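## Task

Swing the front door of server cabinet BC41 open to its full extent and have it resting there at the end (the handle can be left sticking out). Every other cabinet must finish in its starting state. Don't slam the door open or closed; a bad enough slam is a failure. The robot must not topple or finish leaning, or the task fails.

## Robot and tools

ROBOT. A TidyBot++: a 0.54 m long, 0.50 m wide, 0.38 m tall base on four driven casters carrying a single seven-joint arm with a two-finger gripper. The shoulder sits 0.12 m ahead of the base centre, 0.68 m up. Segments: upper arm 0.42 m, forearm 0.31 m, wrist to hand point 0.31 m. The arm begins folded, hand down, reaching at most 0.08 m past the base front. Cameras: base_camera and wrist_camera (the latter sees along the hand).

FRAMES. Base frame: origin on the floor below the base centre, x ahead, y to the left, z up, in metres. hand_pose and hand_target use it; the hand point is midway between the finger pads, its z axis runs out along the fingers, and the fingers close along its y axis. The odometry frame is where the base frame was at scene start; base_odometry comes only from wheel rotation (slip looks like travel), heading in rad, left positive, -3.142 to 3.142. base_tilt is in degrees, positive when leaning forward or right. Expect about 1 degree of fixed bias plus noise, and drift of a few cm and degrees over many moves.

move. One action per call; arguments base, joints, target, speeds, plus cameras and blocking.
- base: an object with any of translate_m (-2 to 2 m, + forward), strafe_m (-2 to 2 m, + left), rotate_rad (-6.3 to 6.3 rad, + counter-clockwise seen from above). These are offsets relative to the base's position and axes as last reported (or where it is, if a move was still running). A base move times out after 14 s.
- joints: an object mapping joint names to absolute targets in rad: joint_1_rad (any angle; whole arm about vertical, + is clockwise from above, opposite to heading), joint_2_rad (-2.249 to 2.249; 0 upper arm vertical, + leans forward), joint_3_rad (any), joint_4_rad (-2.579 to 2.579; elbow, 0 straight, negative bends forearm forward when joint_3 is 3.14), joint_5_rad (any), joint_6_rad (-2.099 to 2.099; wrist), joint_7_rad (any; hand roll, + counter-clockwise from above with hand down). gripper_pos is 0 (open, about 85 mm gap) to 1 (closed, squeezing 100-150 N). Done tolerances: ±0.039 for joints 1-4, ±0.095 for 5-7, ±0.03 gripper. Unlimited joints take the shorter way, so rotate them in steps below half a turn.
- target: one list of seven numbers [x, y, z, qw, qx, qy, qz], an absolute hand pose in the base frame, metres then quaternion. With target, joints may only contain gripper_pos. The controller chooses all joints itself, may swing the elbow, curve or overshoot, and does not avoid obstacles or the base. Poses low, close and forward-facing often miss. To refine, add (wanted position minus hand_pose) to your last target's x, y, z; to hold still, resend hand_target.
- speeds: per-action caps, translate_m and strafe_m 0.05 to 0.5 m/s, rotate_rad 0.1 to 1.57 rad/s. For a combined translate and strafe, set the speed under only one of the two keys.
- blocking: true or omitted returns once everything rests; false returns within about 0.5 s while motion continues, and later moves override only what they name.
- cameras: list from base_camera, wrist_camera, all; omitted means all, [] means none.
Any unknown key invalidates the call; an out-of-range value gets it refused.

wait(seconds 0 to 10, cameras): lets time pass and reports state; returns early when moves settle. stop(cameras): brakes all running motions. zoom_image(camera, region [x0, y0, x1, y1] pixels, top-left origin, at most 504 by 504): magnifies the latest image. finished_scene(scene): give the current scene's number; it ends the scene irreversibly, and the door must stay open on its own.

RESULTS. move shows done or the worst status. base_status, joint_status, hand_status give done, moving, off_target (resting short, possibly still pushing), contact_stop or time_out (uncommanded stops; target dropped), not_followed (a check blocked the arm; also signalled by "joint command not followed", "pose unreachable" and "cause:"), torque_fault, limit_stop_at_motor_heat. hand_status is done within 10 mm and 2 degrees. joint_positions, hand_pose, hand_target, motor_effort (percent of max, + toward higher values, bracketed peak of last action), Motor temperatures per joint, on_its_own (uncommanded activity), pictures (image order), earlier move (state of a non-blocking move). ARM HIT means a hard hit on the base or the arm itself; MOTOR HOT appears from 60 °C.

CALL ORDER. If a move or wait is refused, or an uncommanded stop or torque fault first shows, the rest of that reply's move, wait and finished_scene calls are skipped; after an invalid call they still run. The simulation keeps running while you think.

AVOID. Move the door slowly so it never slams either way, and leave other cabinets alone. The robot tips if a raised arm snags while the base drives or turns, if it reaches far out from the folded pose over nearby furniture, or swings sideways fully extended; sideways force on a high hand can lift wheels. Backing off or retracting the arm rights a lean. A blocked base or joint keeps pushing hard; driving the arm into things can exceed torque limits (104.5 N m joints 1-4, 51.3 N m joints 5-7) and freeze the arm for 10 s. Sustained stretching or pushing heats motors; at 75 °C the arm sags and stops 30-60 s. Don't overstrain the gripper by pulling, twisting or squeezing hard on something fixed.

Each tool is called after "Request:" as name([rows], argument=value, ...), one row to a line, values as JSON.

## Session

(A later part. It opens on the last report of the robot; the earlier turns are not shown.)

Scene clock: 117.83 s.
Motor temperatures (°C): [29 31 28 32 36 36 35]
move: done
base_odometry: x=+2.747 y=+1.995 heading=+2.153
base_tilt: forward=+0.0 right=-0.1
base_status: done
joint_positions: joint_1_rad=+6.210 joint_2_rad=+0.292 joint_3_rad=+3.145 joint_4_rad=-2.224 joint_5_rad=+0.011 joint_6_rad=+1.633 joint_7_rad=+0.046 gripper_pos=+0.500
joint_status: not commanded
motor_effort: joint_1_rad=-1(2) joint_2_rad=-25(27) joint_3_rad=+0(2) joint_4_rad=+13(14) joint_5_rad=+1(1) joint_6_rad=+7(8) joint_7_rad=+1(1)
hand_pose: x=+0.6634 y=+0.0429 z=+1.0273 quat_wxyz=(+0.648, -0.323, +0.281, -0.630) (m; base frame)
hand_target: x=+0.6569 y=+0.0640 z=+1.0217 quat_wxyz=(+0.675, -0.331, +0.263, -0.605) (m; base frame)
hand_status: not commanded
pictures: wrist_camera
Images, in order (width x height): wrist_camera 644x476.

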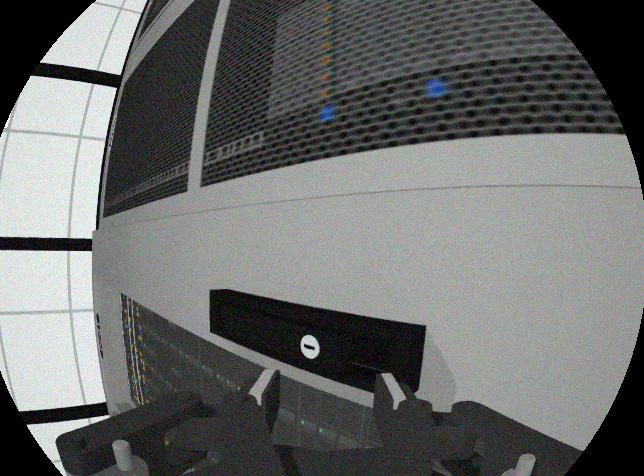

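Request:
move(base={"translate_m":0.01,"strafe_m":-0.007}, speeds={"translate_m":0.1}, joints={"joint_2_rad":0.27}, cameras=["wrist_camera"])

Request:
zoom_image(camera="wrist_camera", region=[280, 300, 460, 450])

Scene clock: 121.13 s.
Motor temperatures (°C): [29 31 28 32 36 36 35]
move: done
base_odometry: x=+2.747 y=+2.008 heading=+2.153
base_tilt: forward=+0.1 right=-0.1
base_status: done
joint_positions: joint_1_rad=+6.209 joint_2_rad=+0.282 joint_3_rad=+3.147 joint_4_rad=-2.224 joint_5_rad=+0.011 joint_6_rad=+1.633 joint_7_rad=+0.046 gripper_pos=+0.500
joint_status: all done
motor_effort: joint_1_rad=-1(3) joint_2_rad=-25(27) joint_3_rad=+1(2) joint_4_rad=+13(14) joint_5_rad=+0(1) joint_6_rad=+7(8) joint_7_rad=+1(1)
hand_pose: x=+0.6596 y=+0.0428 z=+1.0331 quat_wxyz=(+0.650, -0.319, +0.277, -0.632) (m; base frame)
hand_target: x=+0.6429 y=+0.0627 z=+1.0431 quat_wxyz=(+0.681, -0.317, +0.251, -0.611) (m; base frame)
hand_status: not commanded
pictures: wrist_camera
Images, in order (width x height): wrist_camera 644x476.

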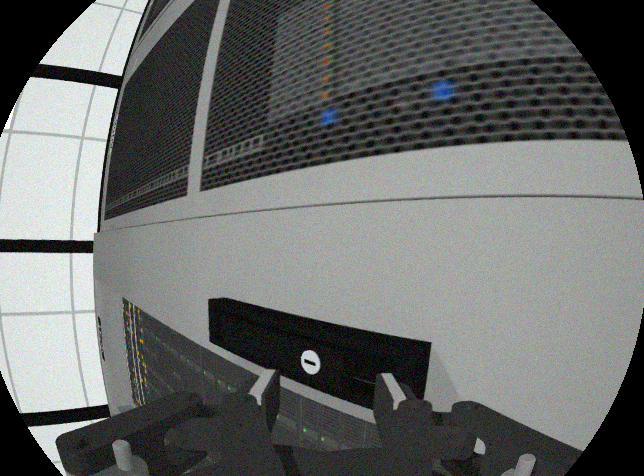

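Scaled by 2.800.

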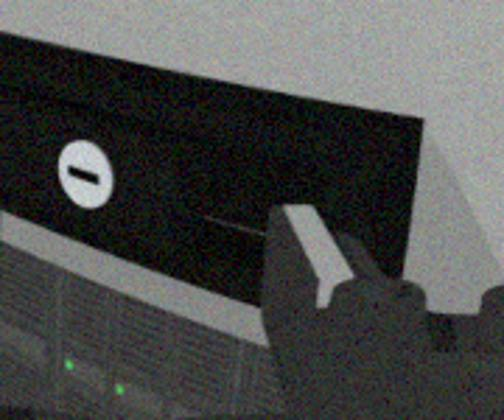

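Request:
move(base={"translate_m":0.01}, speeds={"translate_m":0.1}, joints={"joint_2_rad":0.245}, cameras=["wrist_camera"])

Request:
zoom_image(camera="wrist_camera", region=[280, 300, 460, 450])

Scene clock: 123.03 s.
Motor temperatures (°C): [29 31 28 32 36 36 35]
move: done
base_odometry: x=+2.742 y=+2.016 heading=+2.153
base_tilt: forward=+0.0 right=+0.0
base_status: done
joint_positions: joint_1_rad=+6.209 joint_2_rad=+0.258 joint_3_rad=+3.147 joint_4_rad=-2.232 joint_5_rad=+0.012 joint_6_rad=+1.637 joint_7_rad=+0.046 gripper_pos=+0.500
joint_status: all done
motor_effort: joint_1_rad=-1(2) joint_2_rad=-24(25) joint_3_rad=+1(2) joint_4_rad=+14(19) joint_5_rad=+0(1) joint_6_rad=+7(7) joint_7_rad=+1(2)
hand_pose: x=+0.6500 y=+0.0422 z=+1.0431 quat_wxyz=(+0.653, -0.313, +0.271, -0.634) (m; base frame)
hand_target: x=+0.6338 y=+0.0619 z=+1.0562 quat_wxyz=(+0.684, -0.309, +0.243, -0.614) (m; base frame)
hand_status: not commanded
pictures: wrist_camera
Images, in order (width x height): wrist_camera 644x476.

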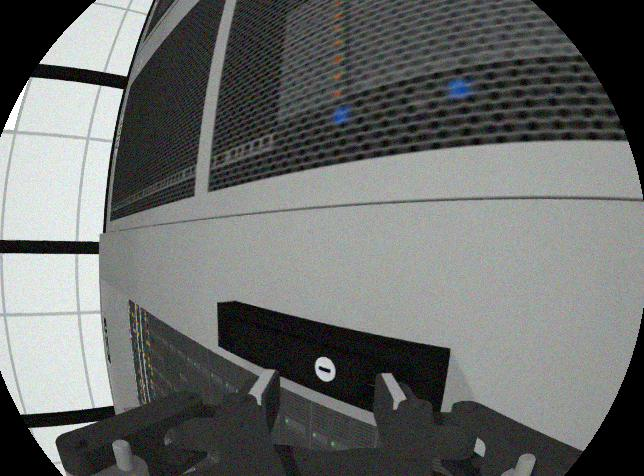

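Scaled by 2.800.

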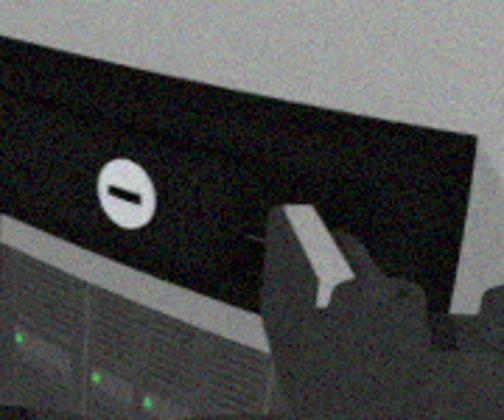

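Request:
move(base={"translate_m":0.02,"strafe_m":-0.002}, speeds={"translate_m":0.05}, cameras=["wrist_camera"])

Request:
zoom_image(camera="wrist_camera", region=[280, 300, 460, 450])

Scene clock: 125.33 s.
Motor temperatures (°C): [29 31 28 32 36 36 35]
move: done
base_odometry: x=+2.733 y=+2.034 heading=+2.153
base_tilt: forward=+0.0 right=-0.1
base_status: done
joint_positions: joint_1_rad=+6.209 joint_2_rad=+0.248 joint_3_rad=+3.148 joint_4_rad=-2.232 joint_5_rad=+0.013 joint_6_rad=+1.649 joint_7_rad=+0.046 gripper_pos=+0.500
joint_status: not commanded
motor_effort: joint_1_rad=-1(3) joint_2_rad=-24(24) joint_3_rad=+0(1) joint_4_rad=+12(14) joint_5_rad=+1(2) joint_6_rad=+7(8) joint_7_rad=+1(2)
hand_pose: x=+0.6438 y=+0.0422 z=+1.0513 quat_wxyz=(+0.656, -0.306, +0.264, -0.637) (m; base frame)
hand_target: x=+0.6338 y=+0.0619 z=+1.0562 quat_wxyz=(+0.684, -0.309, +0.243, -0.614) (m; base frame)
hand_status: not commanded
pictures: wrist_camera
Images, in order (width x height): wrist_camera 644x476.

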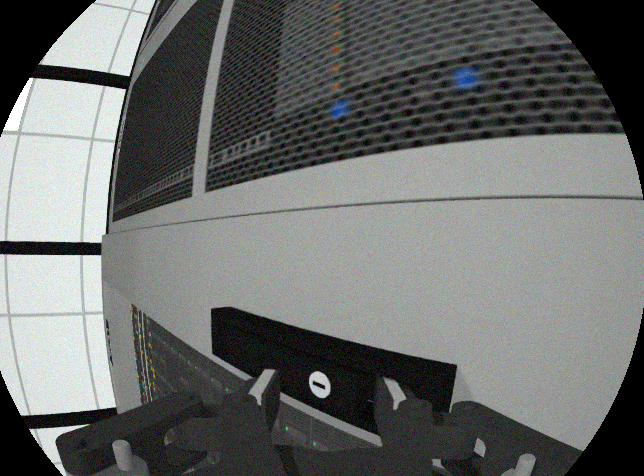

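Scaled by 2.800.

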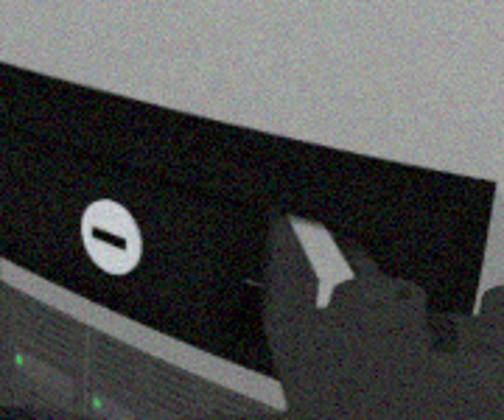

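Request:
move(joints={"gripper_pos":0.75}, cameras=["wrist_camera"])

Request:
zoom_image(camera="wrist_camera", region=[220, 280, 460, 450])

Scene clock: 126.57 s.
Motor temperatures (°C): [29 31 28 32 36 36 35]
move: done
base_odometry: x=+2.733 y=+2.034 heading=+2.153
base_tilt: forward=+0.0 right=+0.0
base_status: not commanded
joint_positions: joint_1_rad=+6.209 joint_2_rad=+0.254 joint_3_rad=+3.148 joint_4_rad=-2.239 joint_5_rad=+0.013 joint_6_rad=+1.648 joint_7_rad=+0.046 gripper_pos=+0.750
joint_status: all done
motor_effort: joint_1_rad=-2(2) joint_2_rad=-29(32) joint_3_rad=+0(1) joint_4_rad=+16(19) joint_5_rad=+1(1) joint_6_rad=+10(13) joint_7_rad=+1(1)
hand_pose: x=+0.6458 y=+0.0423 z=+1.0454 quat_wxyz=(+0.654, -0.310, +0.268, -0.636) (m; base frame)
hand_target: x=+0.6338 y=+0.0619 z=+1.0562 quat_wxyz=(+0.684, -0.309, +0.243, -0.614) (m; base frame)
hand_status: not commanded
pictures: wrist_camera
Images, in order (width x height): wrist_camera 644x476.

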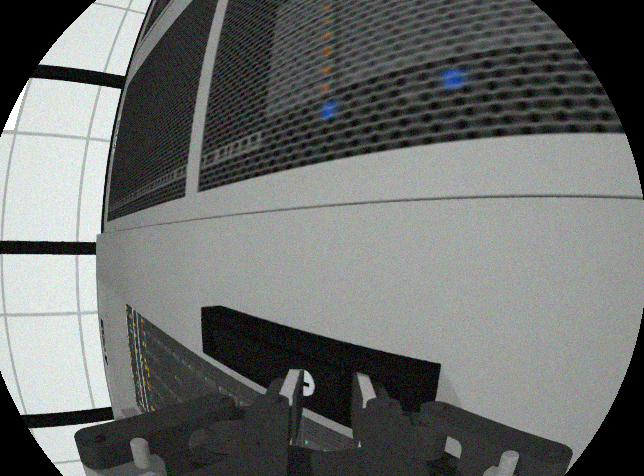

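Scaled by 2.100.

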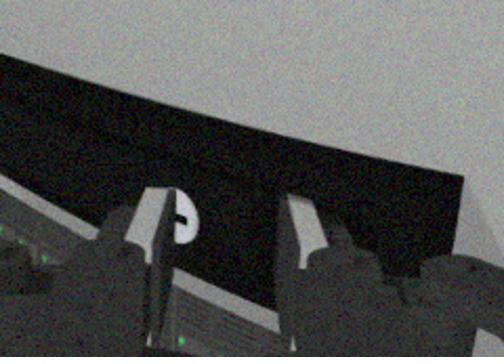

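Request:
move(joints={"gripper_pos":0.9}, cameras=[])

Request:
move(base={"translate_m":-0.02}, speeds={"translate_m":0.05}, cameras=["wrist_camera"])

Request:
zoom_image(camera="wrist_camera", region=[220, 280, 460, 450])

Scene clock: 127.80 s.
Motor temperatures (°C): [29 31 28 32 36 36 35]
move: done
base_odometry: x=+2.733 y=+2.034 heading=+2.153
base_tilt: forward=+0.0 right=-0.1
base_status: not commanded
joint_positions: joint_1_rad=+6.209 joint_2_rad=+0.256 joint_3_rad=+3.148 joint_4_rad=-2.252 joint_5_rad=+0.014 joint_6_rad=+1.648 joint_7_rad=+0.046 gripper_pos=+0.899
joint_status: all done
motor_effort: joint_1_rad=-1(2) joint_2_rad=-29(33) joint_3_rad=-1(2) joint_4_rad=+17(21) joint_5_rad=+0(2) joint_6_rad=+11(14) joint_7_rad=+1(2)
hand_pose: x=+0.6459 y=+0.0424 z=+1.0387 quat_wxyz=(+0.652, -0.316, +0.272, -0.633) (m; base frame)
hand_target: x=+0.6338 y=+0.0619 z=+1.0562 quat_wxyz=(+0.684, -0.309, +0.243, -0.614) (m; base frame)
hand_status: not commanded
pictures: none
No camera images: "cameras" was empty.

Scene clock: 128.67 s.
Motor temperatures (°C): [29 31 28 32 36 36 35]
move: done
base_odometry: x=+2.744 y=+2.017 heading=+2.153
base_tilt: forward=+0.0 right=-0.1
base_status: done
joint_positions: joint_1_rad=+6.209 joint_2_rad=+0.246 joint_3_rad=+3.148 joint_4_rad=-2.252 joint_5_rad=+0.014 joint_6_rad=+1.652 joint_7_rad=+0.046 gripper_pos=+0.900
joint_status: not commanded
motor_effort: joint_1_rad=-1(2) joint_2_rad=-23(30) joint_3_rad=+0(2) joint_4_rad=+13(17) joint_5_rad=+0(1) joint_6_rad=+6(11) joint_7_rad=+1(2)
hand_pose: x=+0.6416 y=+0.0421 z=+1.0448 quat_wxyz=(+0.654, -0.311, +0.268, -0.635) (m; base frame)
hand_target: x=+0.6338 y=+0.0619 z=+1.0562 quat_wxyz=(+0.684, -0.309, +0.243, -0.614) (m; base frame)
hand_status: not commanded
pictures: wrist_camera
Images, in order (width x height): wrist_camera 644x476.

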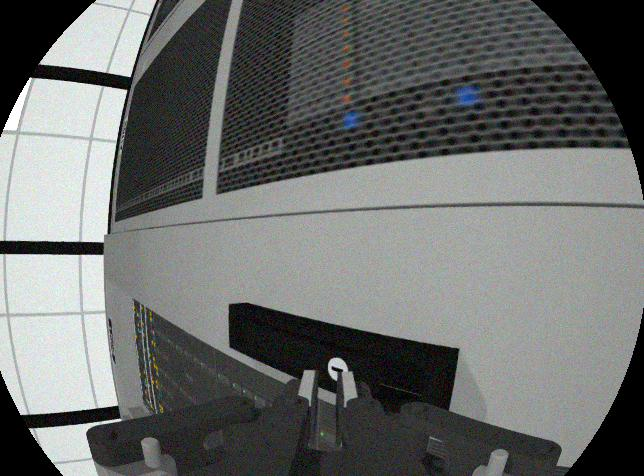

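Scaled by 2.100.

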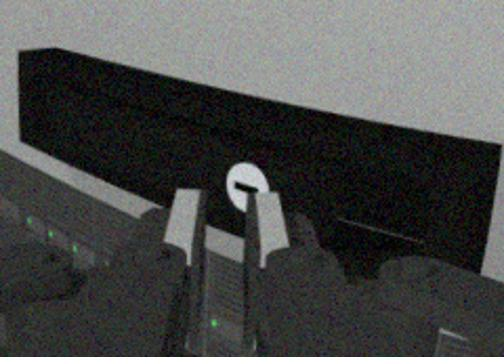

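Request:
move(base={"translate_m":-0.06}, speeds={"translate_m":0.2}, cameras=[])

Request:
move(joints={"joint_2_rad":0.40,"joint_4_rad":-2.175,"joint_6_rad":1.89,"gripper_pos":0}, cameras=["wrist_camera"])

Request:
zoom_image(camera="wrist_camera", region=[270, 260, 510, 450])

Scene clock: 131.10 s.
Motor temperatures (°C): [29 31 28 32 36 36 35]
move: done
base_odometry: x=+2.777 y=+1.967 heading=+2.153
base_tilt: forward=+0.0 right=-0.1
base_status: done
joint_positions: joint_1_rad=+6.208 joint_2_rad=+0.243 joint_3_rad=+3.148 joint_4_rad=-2.252 joint_5_rad=+0.014 joint_6_rad=+1.652 joint_7_rad=+0.046 gripper_pos=+0.900
joint_status: not commanded
motor_effort: joint_1_rad=-1(2) joint_2_rad=-24(27) joint_3_rad=+1(2) joint_4_rad=+13(14) joint_5_rad=+0(1) joint_6_rad=+7(8) joint_7_rad=+1(1)
hand_pose: x=+0.6403 y=+0.0426 z=+1.0465 quat_wxyz=(+0.655, -0.310, +0.267, -0.635) (m; base frame)
hand_target: x=+0.6338 y=+0.0619 z=+1.0562 quat_wxyz=(+0.684, -0.309, +0.243, -0.614) (m; base frame)
hand_status: not commanded
pictures: none
No camera images: "cameras" was empty.

Scene clock: 132.50 s.
Motor temperatures (°C): [29 31 28 32 36 36 35]
move: done
base_odometry: x=+2.777 y=+1.967 heading=+2.153
base_tilt: forward=+0.1 right=-0.1
base_status: not commanded
joint_positions: joint_1_rad=+6.208 joint_2_rad=+0.377 joint_3_rad=+3.148 joint_4_rad=-2.208 joint_5_rad=+0.014 joint_6_rad=+1.836 joint_7_rad=+0.046 gripper_pos=+0.000
joint_status: all done
motor_effort: joint_1_rad=+0(1) joint_2_rad=-27(28) joint_3_rad=+0(1) joint_4_rad=+11(14) joint_5_rad=+1(1) joint_6_rad=+6(8) joint_7_rad=+1(2)
hand_pose: x=+0.6500 y=+0.0435 z=+1.0345 quat_wxyz=(+0.669, -0.277, +0.238, -0.648) (m; base frame)
hand_target: x=+0.6449 y=+0.0632 z=+1.0446 quat_wxyz=(+0.703, -0.267, +0.206, -0.626) (m; base frame)
hand_status: not commanded
pictures: wrist_camera
Images, in order (width x height): wrist_camera 644x476.

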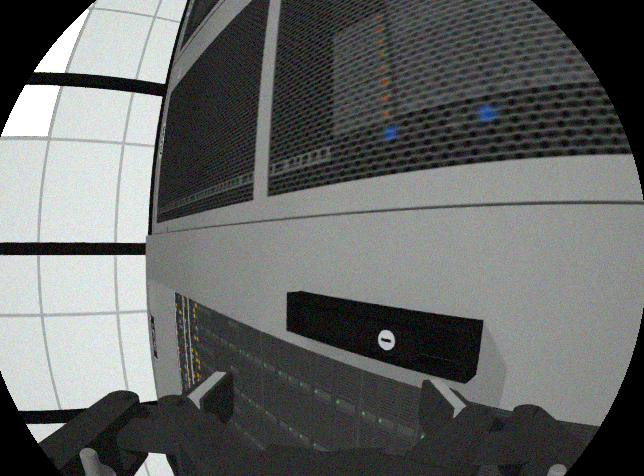

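Scaled by 2.100.

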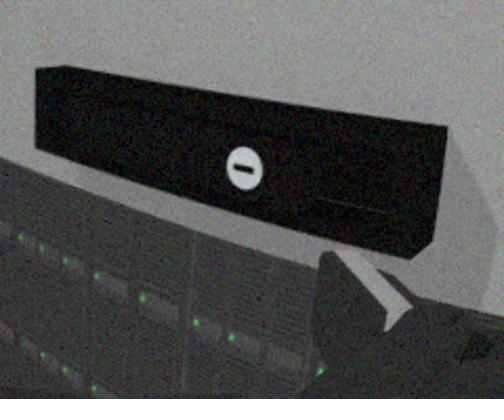

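Request:
move(base={"translate_m":0.05}, speeds={"translate_m":0.1}, joints={"joint_4_rad":-2.13}, cameras=["wrist_camera"])

Request:
zoom_image(camera="wrist_camera", region=[320, 280, 520, 450])

Scene clock: 134.13 s.
Motor temperatures (°C): [29 31 28 32 36 36 35]
move: done
base_odometry: x=+2.749 y=+2.009 heading=+2.153
base_tilt: forward=+0.0 right=+0.0
base_status: done
joint_positions: joint_1_rad=+6.208 joint_2_rad=+0.379 joint_3_rad=+3.148 joint_4_rad=-2.156 joint_5_rad=+0.016 joint_6_rad=+1.854 joint_7_rad=+0.046 gripper_pos=+0.000
joint_status: all done
motor_effort: joint_1_rad=-1(2) joint_2_rad=-28(31) joint_3_rad=+0(1) joint_4_rad=+12(18) joint_5_rad=+0(1) joint_6_rad=+6(7) joint_7_rad=+1(1)
hand_pose: x=+0.6481 y=+0.0439 z=+1.0564 quat_wxyz=(+0.677, -0.254, +0.216, -0.656) (m; base frame)
hand_target: x=+0.6456 y=+0.0633 z=+1.0610 quat_wxyz=(+0.708, -0.252, +0.191, -0.631) (m; base frame)
hand_status: not commanded
pictures: wrist_camera
Images, in order (width x height): wrist_camera 644x476.

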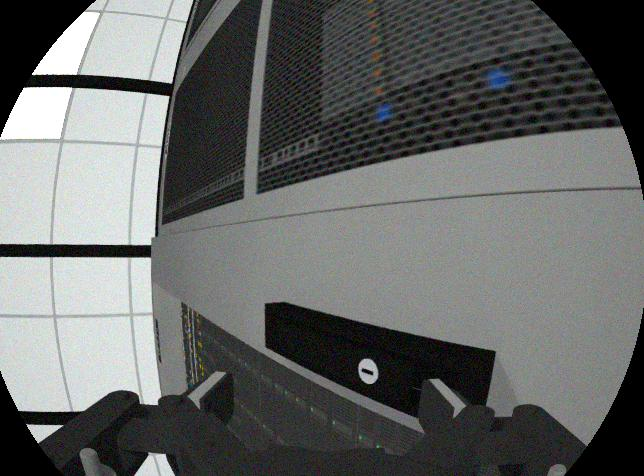

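Scaled by 2.520.

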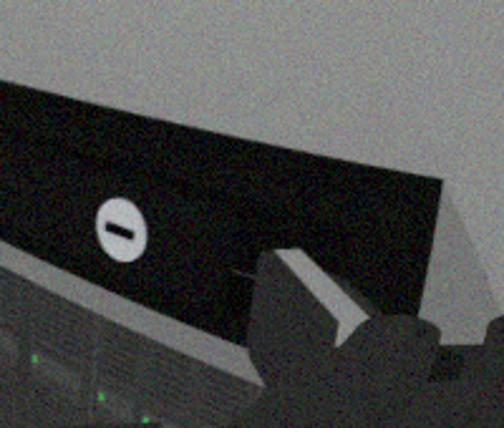

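Request:
move(base={"translate_m":0.02}, speeds={"translate_m":0.05}, joints={"joint_4_rad":-2.105}, cameras=["wrist_camera"])

Request:
zoom_image(camera="wrist_camera", region=[320, 280, 520, 450])

Scene clock: 135.50 s.
Motor temperatures (°C): [29 31 28 32 36 36 35]
move: off_target
base_odometry: x=+2.739 y=+2.026 heading=+2.152
base_tilt: forward=+0.1 right=-0.1
base_status: done
joint_positions: joint_1_rad=+6.207 joint_2_rad=+0.379 joint_3_rad=+3.151 joint_4_rad=-2.148 joint_5_rad=+0.017 joint_6_rad=+1.898 joint_7_rad=+0.046 gripper_pos=+0.000
joint_status: joint_4_rad off_target (ended at -2.148, target -2.105)
motor_effort: joint_1_rad=-1(4) joint_2_rad=-25(28) joint_3_rad=+0(2) joint_4_rad=+19(30) joint_5_rad=+0(4) joint_6_rad=+1(6) joint_7_rad=+1(1)
hand_pose: x=+0.6373 y=+0.0428 z=+1.0675 quat_wxyz=(+0.683, -0.236, +0.200, -0.662) (m; base frame)
hand_target: x=+0.6457 y=+0.0634 z=+1.0702 quat_wxyz=(+0.711, -0.243, +0.183, -0.634) (m; base frame)
hand_status: not commanded
pictures: wrist_camera
Images, in order (width x height): wrist_camera 644x476.

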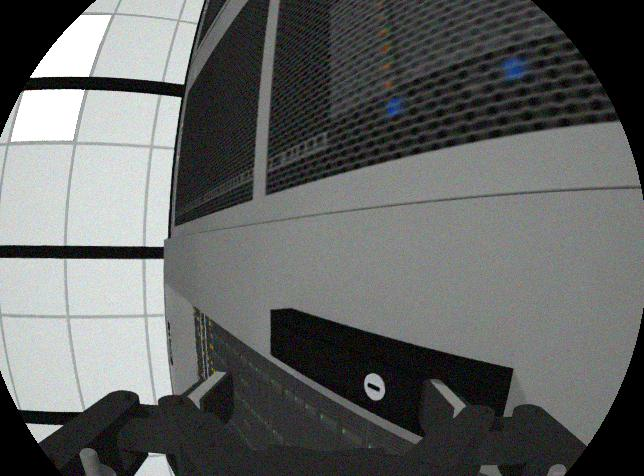

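Scaled by 2.520.

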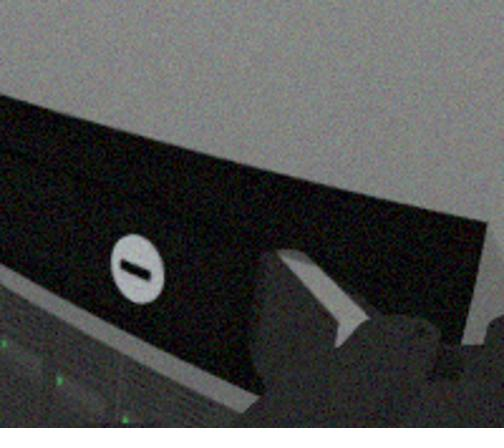

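Request:
move(base={"translate_m":0.015}, speeds={"translate_m":0.05}, joints={"joint_4_rad":-2.06}, cameras=["wrist_camera"])

Request:
move(base={"translate_m":-0.03}, speeds={"translate_m":0.05}, cameras=["wrist_camera"])

Request:
zoom_image(camera="wrist_camera", region=[250, 280, 520, 450])

Scene clock: 136.93 s.
Motor temperatures (°C): [29 31 28 32 36 36 35]
move: off_target
base_odometry: x=+2.731 y=+2.038 heading=+2.153
base_tilt: forward=+0.0 right=-0.1
base_status: done
joint_positions: joint_1_rad=+6.207 joint_2_rad=+0.377 joint_3_rad=+3.151 joint_4_rad=-2.179 joint_5_rad=+0.019 joint_6_rad=+1.951 joint_7_rad=+0.046 gripper_pos=+0.000
joint_status: joint_4_rad off_target (ended at -2.179, target -2.060)
motor_effort: joint_1_rad=+0(1) joint_2_rad=-25(25) joint_3_rad=+0(2) joint_4_rad=+31(38) joint_5_rad=+0(1) joint_6_rad=-4(10) joint_7_rad=+1(2)
hand_pose: x=+0.6231 y=+0.0426 z=+1.0668 quat_wxyz=(+0.686, -0.228, +0.192, -0.663) (m; base frame)
hand_target: x=+0.6453 y=+0.0635 z=+1.0866 quat_wxyz=(+0.715, -0.228, +0.168, -0.639) (m; base frame)
hand_status: not commanded
pictures: wrist_camera
Images, in order (width x height): wrist_camera 644x476.

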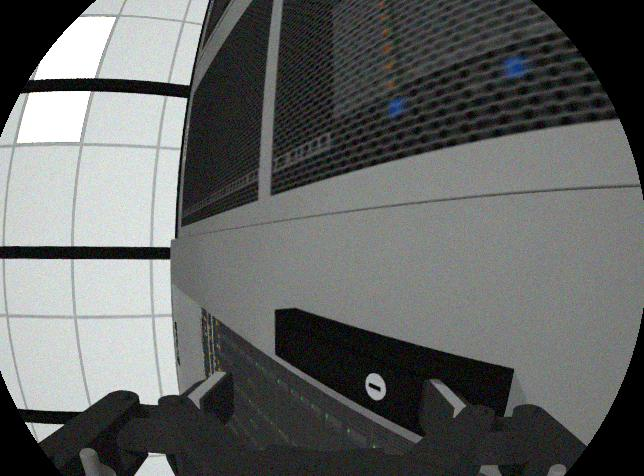

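Scene clock: 137.97 s.
Motor temperatures (°C): [29 31 28 32 36 36 35]
move: done
base_odometry: x=+2.747 y=+2.013 heading=+2.153
base_tilt: forward=+0.0 right=+0.0
base_status: done
joint_positions: joint_1_rad=+6.207 joint_2_rad=+0.402 joint_3_rad=+3.155 joint_4_rad=-2.108 joint_5_rad=+0.019 joint_6_rad=+1.885 joint_7_rad=+0.046 gripper_pos=+0.000
joint_status: not commanded
on_its_own: joint_4_rad moved +0.071 toward your old target -2.060
motor_effort: joint_1_rad=-4(6) joint_2_rad=-32(35) joint_3_rad=-1(3) joint_4_rad=+15(29) joint_5_rad=+3(5) joint_6_rad=+8(11) joint_7_rad=+1(1)
hand_pose: x=+0.6496 y=+0.0431 z=+1.0677 quat_wxyz=(+0.682, -0.236, +0.197, -0.663) (m; base frame)
hand_target: x=+0.6453 y=+0.0635 z=+1.0866 quat_wxyz=(+0.715, -0.228, +0.168, -0.639) (m; base frame)
hand_status: not commanded
pictures: wrist_camera
Images, in order (width x height): wrist_camera 644x476.

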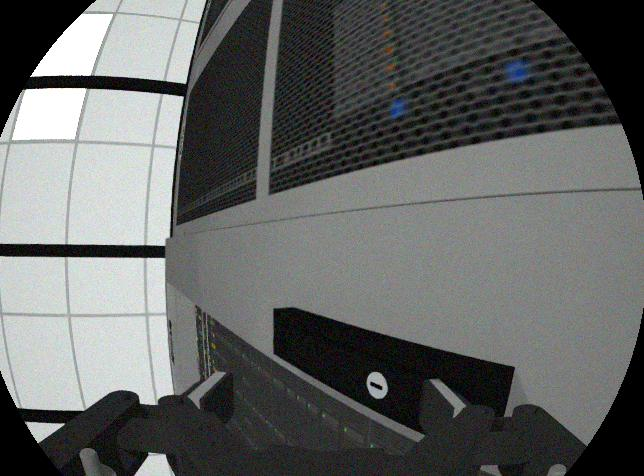

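Scaled by 1.867.

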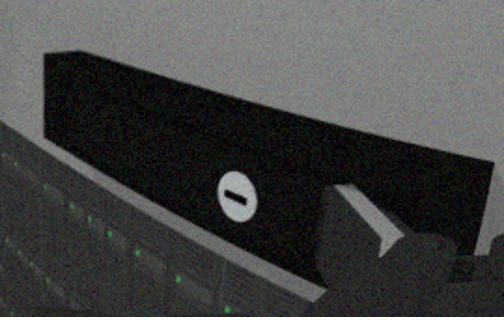

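Request:
move(base={"translate_m":-0.03}, speeds={"translate_m":0.05}, cameras=["wrist_camera"])

Request:
zoom_image(camera="wrist_camera", region=[200, 200, 560, 470])

Scene clock: 141.37 s.
Motor temperatures (°C): [29 31 28 32 36 36 35]
move: done
base_odometry: x=+2.764 y=+1.988 heading=+2.153
base_tilt: forward=+0.0 right=-0.1
base_status: done
joint_positions: joint_1_rad=+6.205 joint_2_rad=+0.395 joint_3_rad=+3.155 joint_4_rad=-2.089 joint_5_rad=+0.023 joint_6_rad=+1.885 joint_7_rad=+0.045 gripper_pos=+0.000
joint_status: not commanded
motor_effort: joint_1_rad=-1(5) joint_2_rad=-28(36) joint_3_rad=+0(3) joint_4_rad=+13(16) joint_5_rad=+0(4) joint_6_rad=+5(10) joint_7_rad=+1(2)
hand_pose: x=+0.6470 y=+0.0453 z=+1.0782 quat_wxyz=(+0.687, -0.228, +0.188, -0.664) (m; base frame)
hand_target: x=+0.6453 y=+0.0635 z=+1.0866 quat_wxyz=(+0.715, -0.228, +0.168, -0.639) (m; base frame)
hand_status: not commanded
pictures: wrist_camera
Images, in order (width x height): wrist_camera 644x476.

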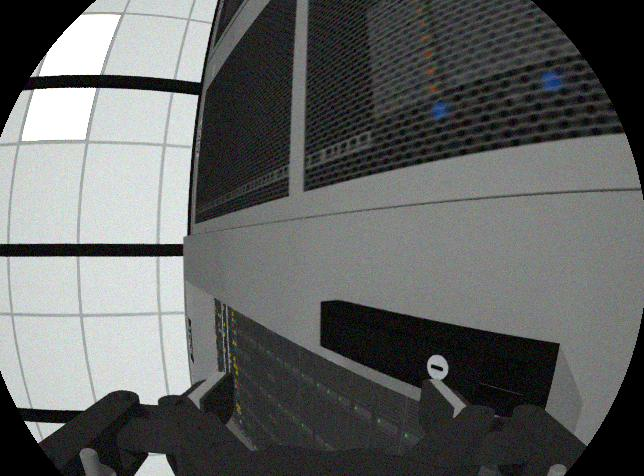

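Scaled by 1.400.

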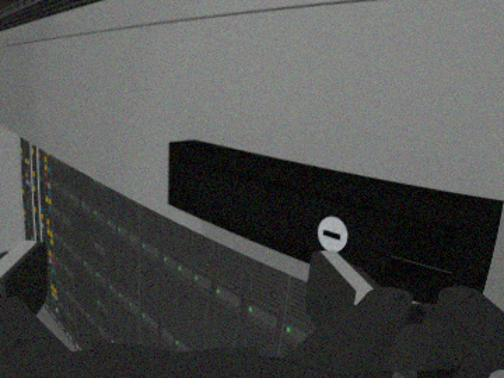

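Request:
zoom_image(camera="wrist_camera", region=[400, 320, 600, 450])

Scaled by 2.520.

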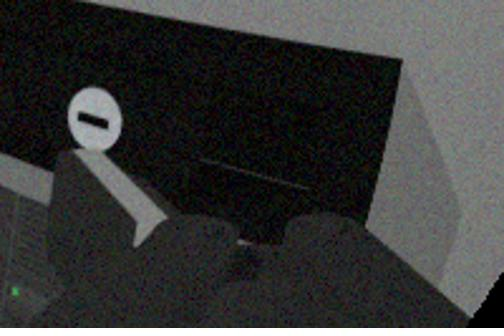

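Request:
move(base={"translate_m":-0.1}, joints={"joint_6_rad":1.2}, cameras=["wrist_camera"])

Request:
zoom_image(camera="wrist_camera", region=[300, 180, 550, 380])

Scene clock: 144.60 s.
Motor temperatures (°C): [29 31 28 32 36 36 35]
move: done
base_odometry: x=+2.819 y=+1.904 heading=+2.153
base_tilt: forward=+0.1 right=+0.0
base_status: done
joint_positions: joint_1_rad=+6.205 joint_2_rad=+0.392 joint_3_rad=+3.155 joint_4_rad=-2.084 joint_5_rad=+0.023 joint_6_rad=+1.236 joint_7_rad=+0.045 gripper_pos=+0.000
joint_status: all done
motor_effort: joint_1_rad=+0(2) joint_2_rad=-30(32) joint_3_rad=+0(1) joint_4_rad=+15(17) joint_5_rad=+1(1) joint_6_rad=+9(10) joint_7_rad=+1(2)
hand_pose: x=+0.7663 y=+0.0523 z=+0.9249 quat_wxyz=(+0.583, -0.442, +0.377, -0.568) (m; base frame)
hand_target: x=+0.7734 y=+0.0713 z=+0.9198 quat_wxyz=(+0.596, -0.456, +0.374, -0.545) (m; base frame)
hand_status: not commanded
pictures: wrist_camera
Images, in order (width x height): wrist_camera 644x476.

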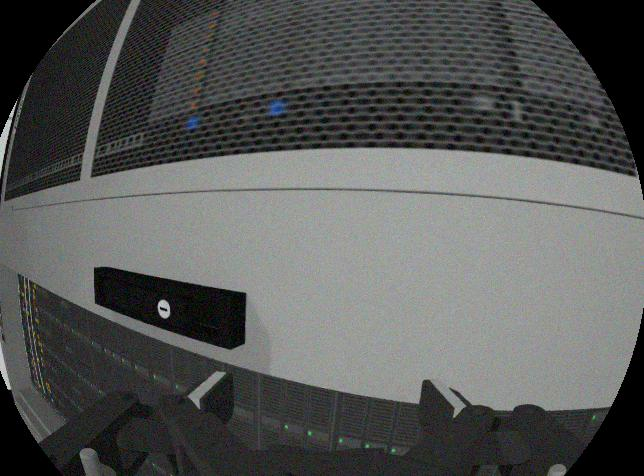

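Scaled by 2.016.

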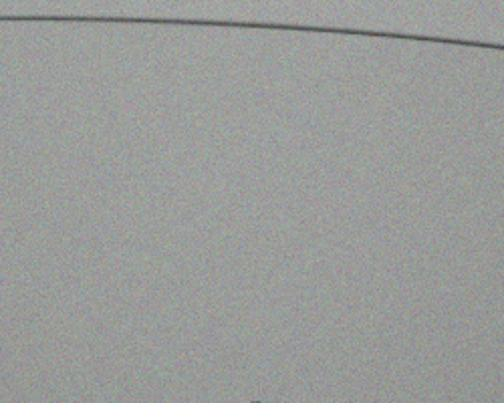

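Request:
zoom_image(camera="wrist_camera", region=[80, 250, 260, 360])

Scaled by 2.800.

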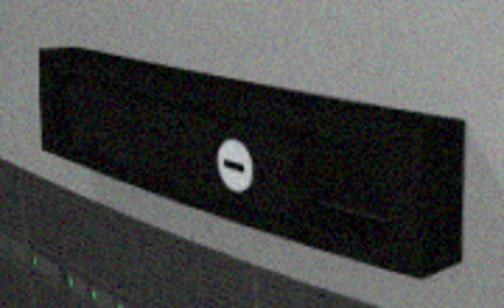

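Request:
move(joints={"joint_1_rad":-0.05,"joint_2_rad":-0.343,"joint_3_rad":3.16,"joint_4_rad":-2.541,"joint_5_rad":0.04,"joint_6_rad":0.63,"joint_7_rad":1.588}, cameras=["wrist_camera"])

Scene clock: 148.33 s.
Motor temperatures (°C): [29 31 28 32 36 36 35]
move: done
base_odometry: x=+2.819 y=+1.904 heading=+2.153
base_tilt: forward=+0.0 right=-0.1
base_status: not commanded
joint_positions: joint_1_rad=+6.209 joint_2_rad=-0.325 joint_3_rad=+3.155 joint_4_rad=-2.520 joint_5_rad=+0.023 joint_6_rad=+0.672 joint_7_rad=+1.538 gripper_pos=+0.000
joint_status: all done
motor_effort: joint_1_rad=-1(3) joint_2_rad=-7(32) joint_3_rad=+1(2) joint_4_rad=+17(19) joint_5_rad=+0(2) joint_6_rad=+8(10) joint_7_rad=+1(3)
hand_pose: x=+0.5496 y=+0.0312 z=+0.9118 quat_wxyz=(+0.034, -0.690, -0.020, -0.723) (m; base frame)
hand_target: x=+0.5430 y=+0.0212 z=+0.8944 quat_wxyz=(+0.005, -0.705, -0.035, -0.708) (m; base frame)
hand_status: not commanded
pictures: wrist_camera
Images, in order (width x height): wrist_camera 644x476.

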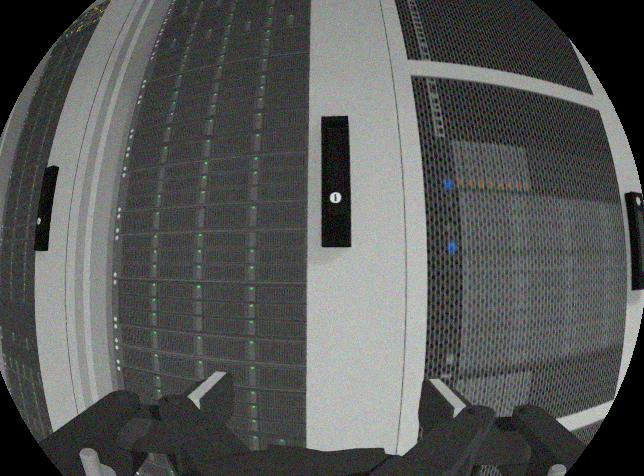

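Request:
move(base={"translate_m":0.17}, speeds={"translate_m":0.2}, cameras=["wrist_camera"])

Request:
zoom_image(camera="wrist_camera", region=[290, 120, 410, 280])

Scene clock: 150.57 s.
Motor temperatures (°C): [29 31 28 32 36 36 35]
move: done
base_odometry: x=+2.725 y=+2.046 heading=+2.153
base_tilt: forward=+0.1 right=-0.1
base_status: done
joint_positions: joint_1_rad=+6.210 joint_2_rad=-0.333 joint_3_rad=+3.155 joint_4_rad=-2.523 joint_5_rad=+0.023 joint_6_rad=+0.668 joint_7_rad=+1.540 gripper_pos=+0.000
joint_status: not commanded
motor_effort: joint_1_rad=-1(1) joint_2_rad=-7(11) joint_3_rad=+1(1) joint_4_rad=+18(19) joint_5_rad=+0(1) joint_6_rad=+8(10) joint_7_rad=+1(1)
hand_pose: x=+0.5475 y=+0.0308 z=+0.9121 quat_wxyz=(+0.033, -0.690, -0.020, -0.723) (m; base frame)
hand_target: x=+0.5430 y=+0.0212 z=+0.8944 quat_wxyz=(+0.005, -0.705, -0.035, -0.708) (m; base frame)
hand_status: not commanded
pictures: wrist_camera
Images, in order (width x height): wrist_camera 644x476.

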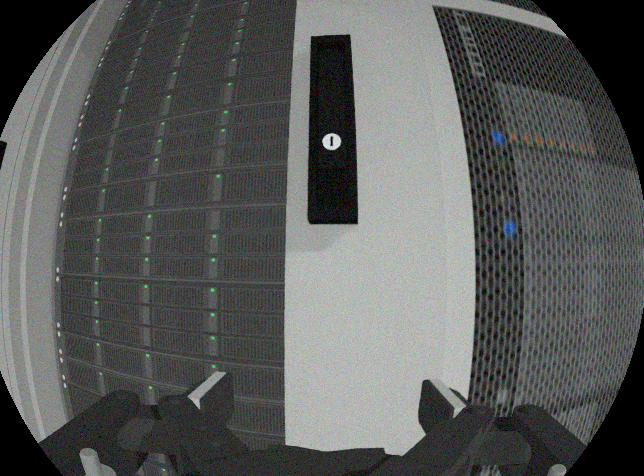

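Scaled by 3.150.

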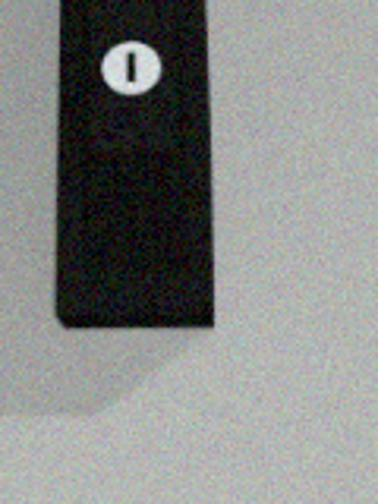

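Request:
zoom_image(camera="wrist_camera", region=[302, 28, 366, 130])

Request:
zoom_image(camera="wrist_camera", region=[300, 120, 366, 232])

Scaled by 4.941.

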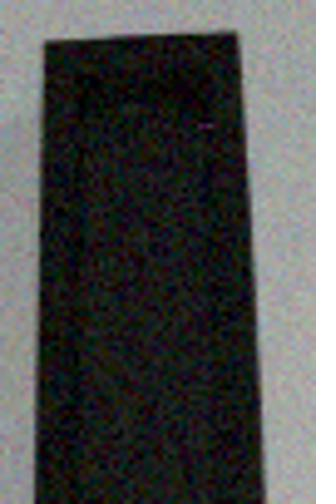

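Scaled by 4.500.

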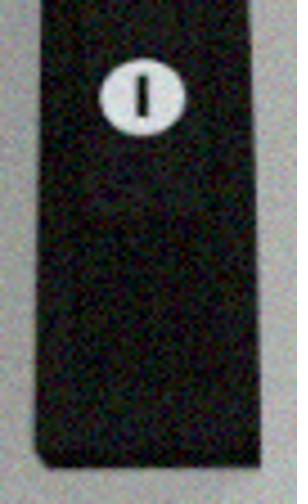

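Request:
move(base={"translate_m":-0.13}, cameras=[])

Request:
move(joints={"joint_1_rad":-0.09,"joint_2_rad":0.43,"joint_3_rad":3.16,"joint_4_rad":-2.08,"joint_5_rad":0.07,"joint_6_rad":1.71,"joint_7_rad":0.0}, cameras=["wrist_camera"])

Scene clock: 154.60 s.
Motor temperatures (°C): [29 31 28 32 36 36 35]
move: done
base_odometry: x=+2.797 y=+1.937 heading=+2.153
base_tilt: forward=+0.1 right=-0.1
base_status: done
joint_positions: joint_1_rad=+6.210 joint_2_rad=-0.342 joint_3_rad=+3.155 joint_4_rad=-2.526 joint_5_rad=+0.023 joint_6_rad=+0.666 joint_7_rad=+1.541 gripper_pos=+0.000
joint_status: not commanded
motor_effort: joint_1_rad=-1(1) joint_2_rad=-6(10) joint_3_rad=+1(2) joint_4_rad=+18(19) joint_5_rad=+0(1) joint_6_rad=+8(10) joint_7_rad=+1(1)
hand_pose: x=+0.5450 y=+0.0305 z=+0.9137 quat_wxyz=(+0.033, -0.688, -0.020, -0.725) (m; base frame)
hand_target: x=+0.5430 y=+0.0212 z=+0.8944 quat_wxyz=(+0.005, -0.705, -0.035, -0.708) (m; base frame)
hand_status: not commanded
pictures: none
No camera images: "cameras" was empty.

Scene clock: 157.17 s.
Motor temperatures (°C): [29 31 28 32 36 36 35]
move: done
base_odometry: x=+2.797 y=+1.937 heading=+2.153
base_tilt: forward=+0.0 right=-0.1
base_status: not commanded
joint_positions: joint_1_rad=+6.210 joint_2_rad=+0.403 joint_3_rad=+3.155 joint_4_rad=-2.114 joint_5_rad=+0.023 joint_6_rad=+1.655 joint_7_rad=+0.050 gripper_pos=+0.000
joint_status: all done
motor_effort: joint_1_rad=-1(2) joint_2_rad=-29(30) joint_3_rad=+0(2) joint_4_rad=+13(19) joint_5_rad=+0(2) joint_6_rad=+6(10) joint_7_rad=+1(2)
hand_pose: x=+0.7026 y=+0.0457 z=+1.0164 quat_wxyz=(+0.649, -0.319, +0.269, -0.636) (m; base frame)
hand_target: x=+0.6994 y=+0.0682 z=+1.0267 quat_wxyz=(+0.685, -0.308, +0.240, -0.614) (m; base frame)
hand_status: not commanded
pictures: wrist_camera
Images, in order (width x height): wrist_camera 644x476.

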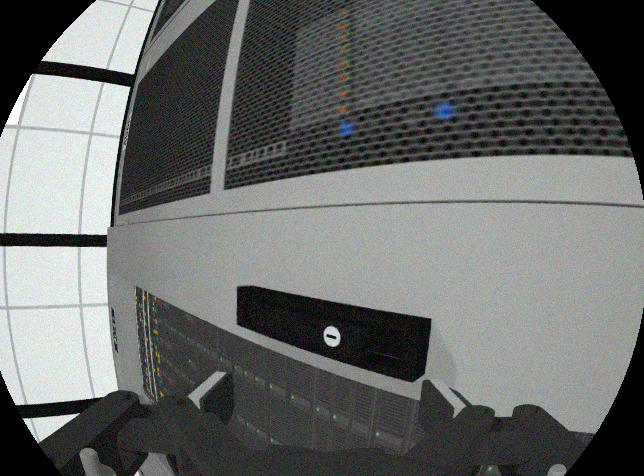

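Request:
move(base={"translate_m":0.03}, joints={"joint_2_rad":0.365}, speeds={"translate_m":0.1}, cameras=["wrist_camera"])

Request:
zoom_image(camera="wrist_camera", region=[280, 280, 500, 450])

Scene clock: 158.87 s.
Motor temperatures (°C): [29 31 28 32 36 36 35]
move: done
base_odometry: x=+2.780 y=+1.963 heading=+2.153
base_tilt: forward=+0.1 right=-0.1
base_status: done
joint_positions: joint_1_rad=+6.210 joint_2_rad=+0.379 joint_3_rad=+3.155 joint_4_rad=-2.107 joint_5_rad=+0.023 joint_6_rad=+1.660 joint_7_rad=+0.048 gripper_pos=+0.000
joint_status: all done
motor_effort: joint_1_rad=-1(2) joint_2_rad=-28(30) joint_3_rad=+1(1) joint_4_rad=+13(14) joint_5_rad=+0(1) joint_6_rad=+7(7) joint_7_rad=+1(1)
hand_pose: x=+0.6935 y=+0.0451 z=+1.0345 quat_wxyz=(+0.655, -0.307, +0.259, -0.640) (m; base frame)
hand_target: x=+0.6759 y=+0.0661 z=+1.0640 quat_wxyz=(+0.694, -0.286, +0.220, -0.623) (m; base frame)
hand_status: not commanded
pictures: wrist_camera
Images, in order (width x height): wrist_camera 644x476.

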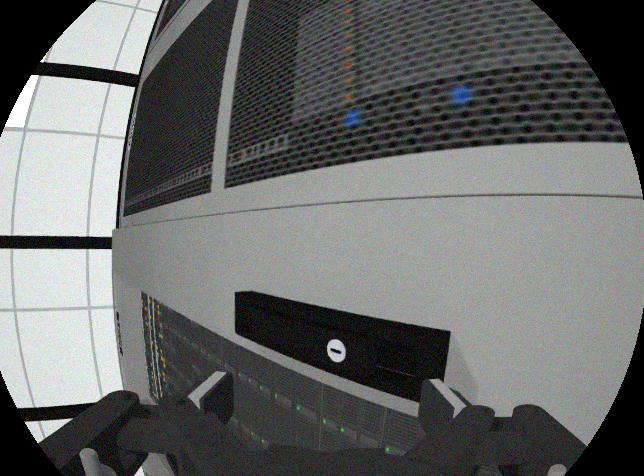

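Scaled by 2.291.

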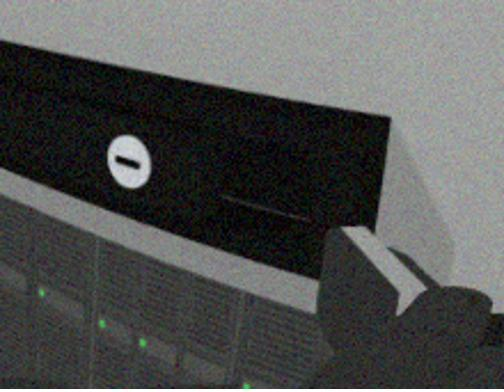

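Request:
move(base={"translate_m":0.02}, joints={"joint_2_rad":0.32}, speeds={"translate_m":0.1}, cameras=["wrist_camera"])

Request:
zoom_image(camera="wrist_camera", region=[280, 280, 500, 450])

Scene clock: 160.73 s.
Motor temperatures (°C): [29 31 28 32 36 36 35]
move: done
base_odometry: x=+2.769 y=+1.980 heading=+2.153
base_tilt: forward=+0.0 right=-0.1
base_status: done
joint_positions: joint_1_rad=+6.210 joint_2_rad=+0.334 joint_3_rad=+3.155 joint_4_rad=-2.102 joint_5_rad=+0.023 joint_6_rad=+1.662 joint_7_rad=+0.048 gripper_pos=+0.000
joint_status: all done
motor_effort: joint_1_rad=-1(2) joint_2_rad=-27(30) joint_3_rad=+0(1) joint_4_rad=+13(15) joint_5_rad=+0(1) joint_6_rad=+6(8) joint_7_rad=+1(1)
hand_pose: x=+0.6768 y=+0.0439 z=+1.0626 quat_wxyz=(+0.662, -0.289, +0.243, -0.647) (m; base frame)
hand_target: x=+0.6582 y=+0.0645 z=+1.0888 quat_wxyz=(+0.699, -0.270, +0.206, -0.629) (m; base frame)
hand_status: not commanded
pictures: wrist_camera
Images, in order (width x height): wrist_camera 644x476.

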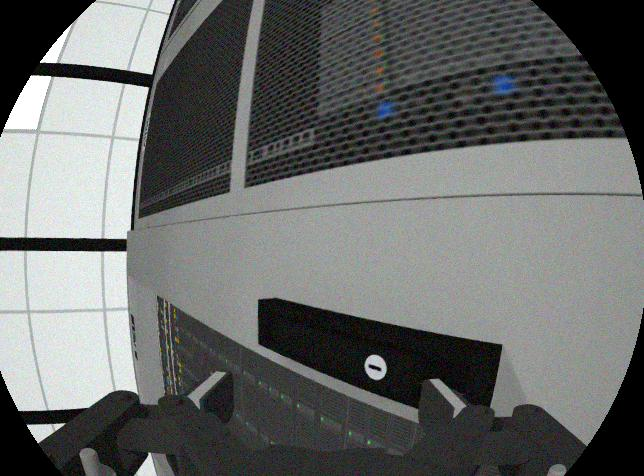

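Scaled by 2.291.

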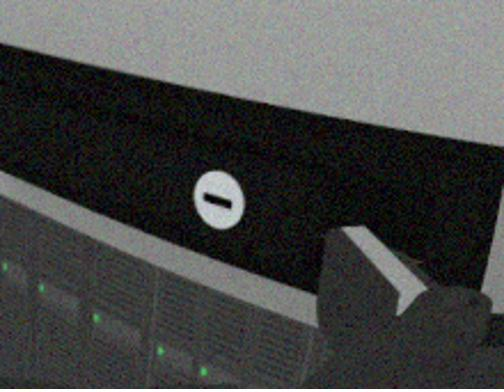

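Request:
move(base={"translate_m":0.03}, speeds={"translate_m":0.05}, cameras=["wrist_camera"])

Request:
zoom_image(camera="wrist_camera", region=[280, 280, 500, 450])

Scene clock: 162.23 s.
Motor temperatures (°C): [29 31 28 32 36 36 35]
move: done
base_odometry: x=+2.753 y=+2.005 heading=+2.153
base_tilt: forward=+0.0 right=+0.0
base_status: done
joint_positions: joint_1_rad=+6.210 joint_2_rad=+0.312 joint_3_rad=+3.155 joint_4_rad=-2.135 joint_5_rad=+0.024 joint_6_rad=+1.712 joint_7_rad=+0.046 gripper_pos=+0.000
joint_status: not commanded
motor_effort: joint_1_rad=-1(2) joint_2_rad=-24(28) joint_3_rad=+0(2) joint_4_rad=+22(26) joint_5_rad=+0(1) joint_6_rad=+3(7) joint_7_rad=+2(2)
hand_pose: x=+0.6567 y=+0.0428 z=+1.0714 quat_wxyz=(+0.668, -0.275, +0.231, -0.651) (m; base frame)
hand_target: x=+0.6582 y=+0.0645 z=+1.0888 quat_wxyz=(+0.699, -0.270, +0.206, -0.629) (m; base frame)
hand_status: not commanded
pictures: wrist_camera
Images, in order (width x height): wrist_camera 644x476.

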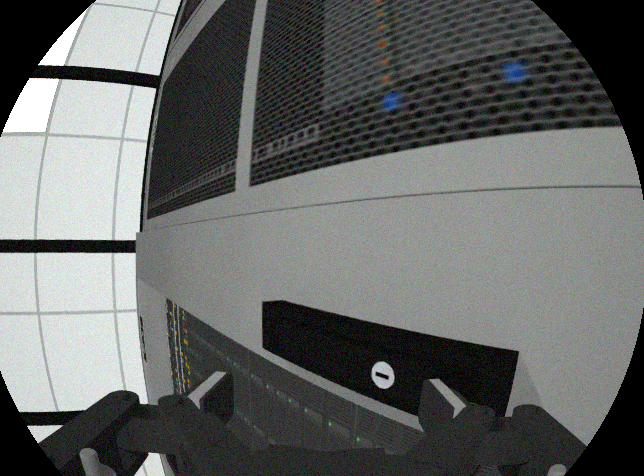

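Scaled by 2.291.

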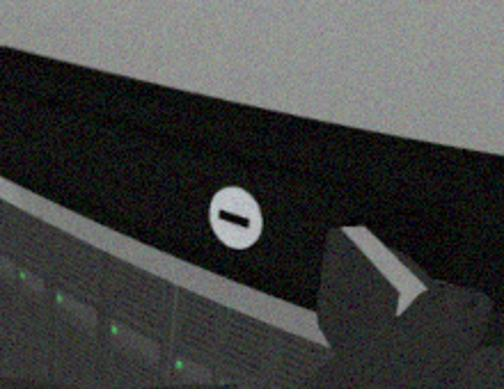

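Request:
move(base={"translate_m":-0.03,"strafe_m":-0.006}, speeds={"translate_m":0.1}, joints={"joint_2_rad":0.33}, cameras=[])

Request:
move(base={"translate_m":0.04}, speeds={"translate_m":0.05}, cameras=["wrist_camera"])

Request:
zoom_image(camera="wrist_camera", region=[280, 280, 500, 450])

Scene clock: 164.97 s.
Motor temperatures (°C): [29 31 28 32 36 36 35]
move: done
base_odometry: x=+2.774 y=+1.982 heading=+2.153
base_tilt: forward=+0.0 right=-0.1
base_status: done
joint_positions: joint_1_rad=+6.209 joint_2_rad=+0.321 joint_3_rad=+3.155 joint_4_rad=-2.095 joint_5_rad=+0.024 joint_6_rad=+1.707 joint_7_rad=+0.046 gripper_pos=+0.000
joint_status: all done
motor_effort: joint_1_rad=+0(2) joint_2_rad=-27(31) joint_3_rad=+1(1) joint_4_rad=+14(21) joint_5_rad=+0(1) joint_6_rad=+6(9) joint_7_rad=+1(2)
hand_pose: x=+0.6614 y=+0.0437 z=+1.0820 quat_wxyz=(+0.672, -0.267, +0.223, -0.654) (m; base frame)
hand_target: x=+0.6622 y=+0.0649 z=+1.0833 quat_wxyz=(+0.698, -0.274, +0.209, -0.628) (m; base frame)
hand_status: not commanded
pictures: none
No camera images: "cameras" was empty.

Scene clock: 166.13 s.
Motor temperatures (°C): [29 31 28 32 36 36 35]
move: done
base_odometry: x=+2.753 y=+2.016 heading=+2.153
base_tilt: forward=+0.0 right=+0.0
base_status: done
joint_positions: joint_1_rad=+6.207 joint_2_rad=+0.301 joint_3_rad=+3.155 joint_4_rad=-2.146 joint_5_rad=+0.024 joint_6_rad=+1.756 joint_7_rad=+0.046 gripper_pos=+0.000
joint_status: not commanded
motor_effort: joint_1_rad=+0(2) joint_2_rad=-18(28) joint_3_rad=+2(3) joint_4_rad=+24(29) joint_5_rad=+0(1) joint_6_rad=-3(7) joint_7_rad=+1(1)
hand_pose: x=+0.6418 y=+0.0435 z=+1.0817 quat_wxyz=(+0.675, -0.261, +0.217, -0.655) (m; base frame)
hand_target: x=+0.6622 y=+0.0649 z=+1.0833 quat_wxyz=(+0.698, -0.274, +0.209, -0.628) (m; base frame)
hand_status: not commanded
pictures: wrist_camera
Images, in order (width x height): wrist_camera 644x476.

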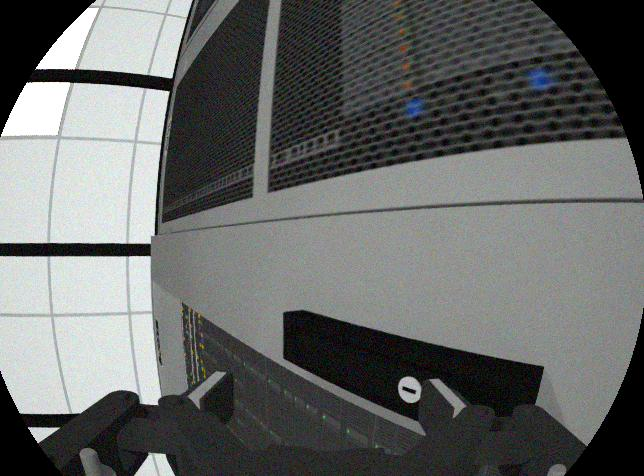

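Scaled by 2.291.

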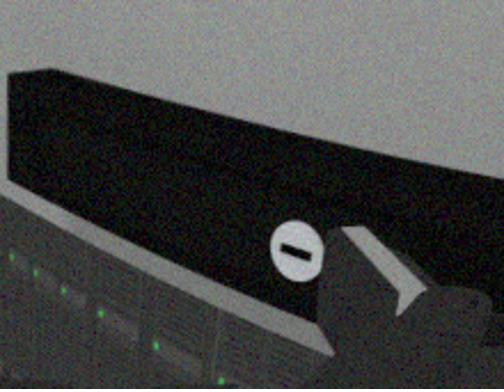

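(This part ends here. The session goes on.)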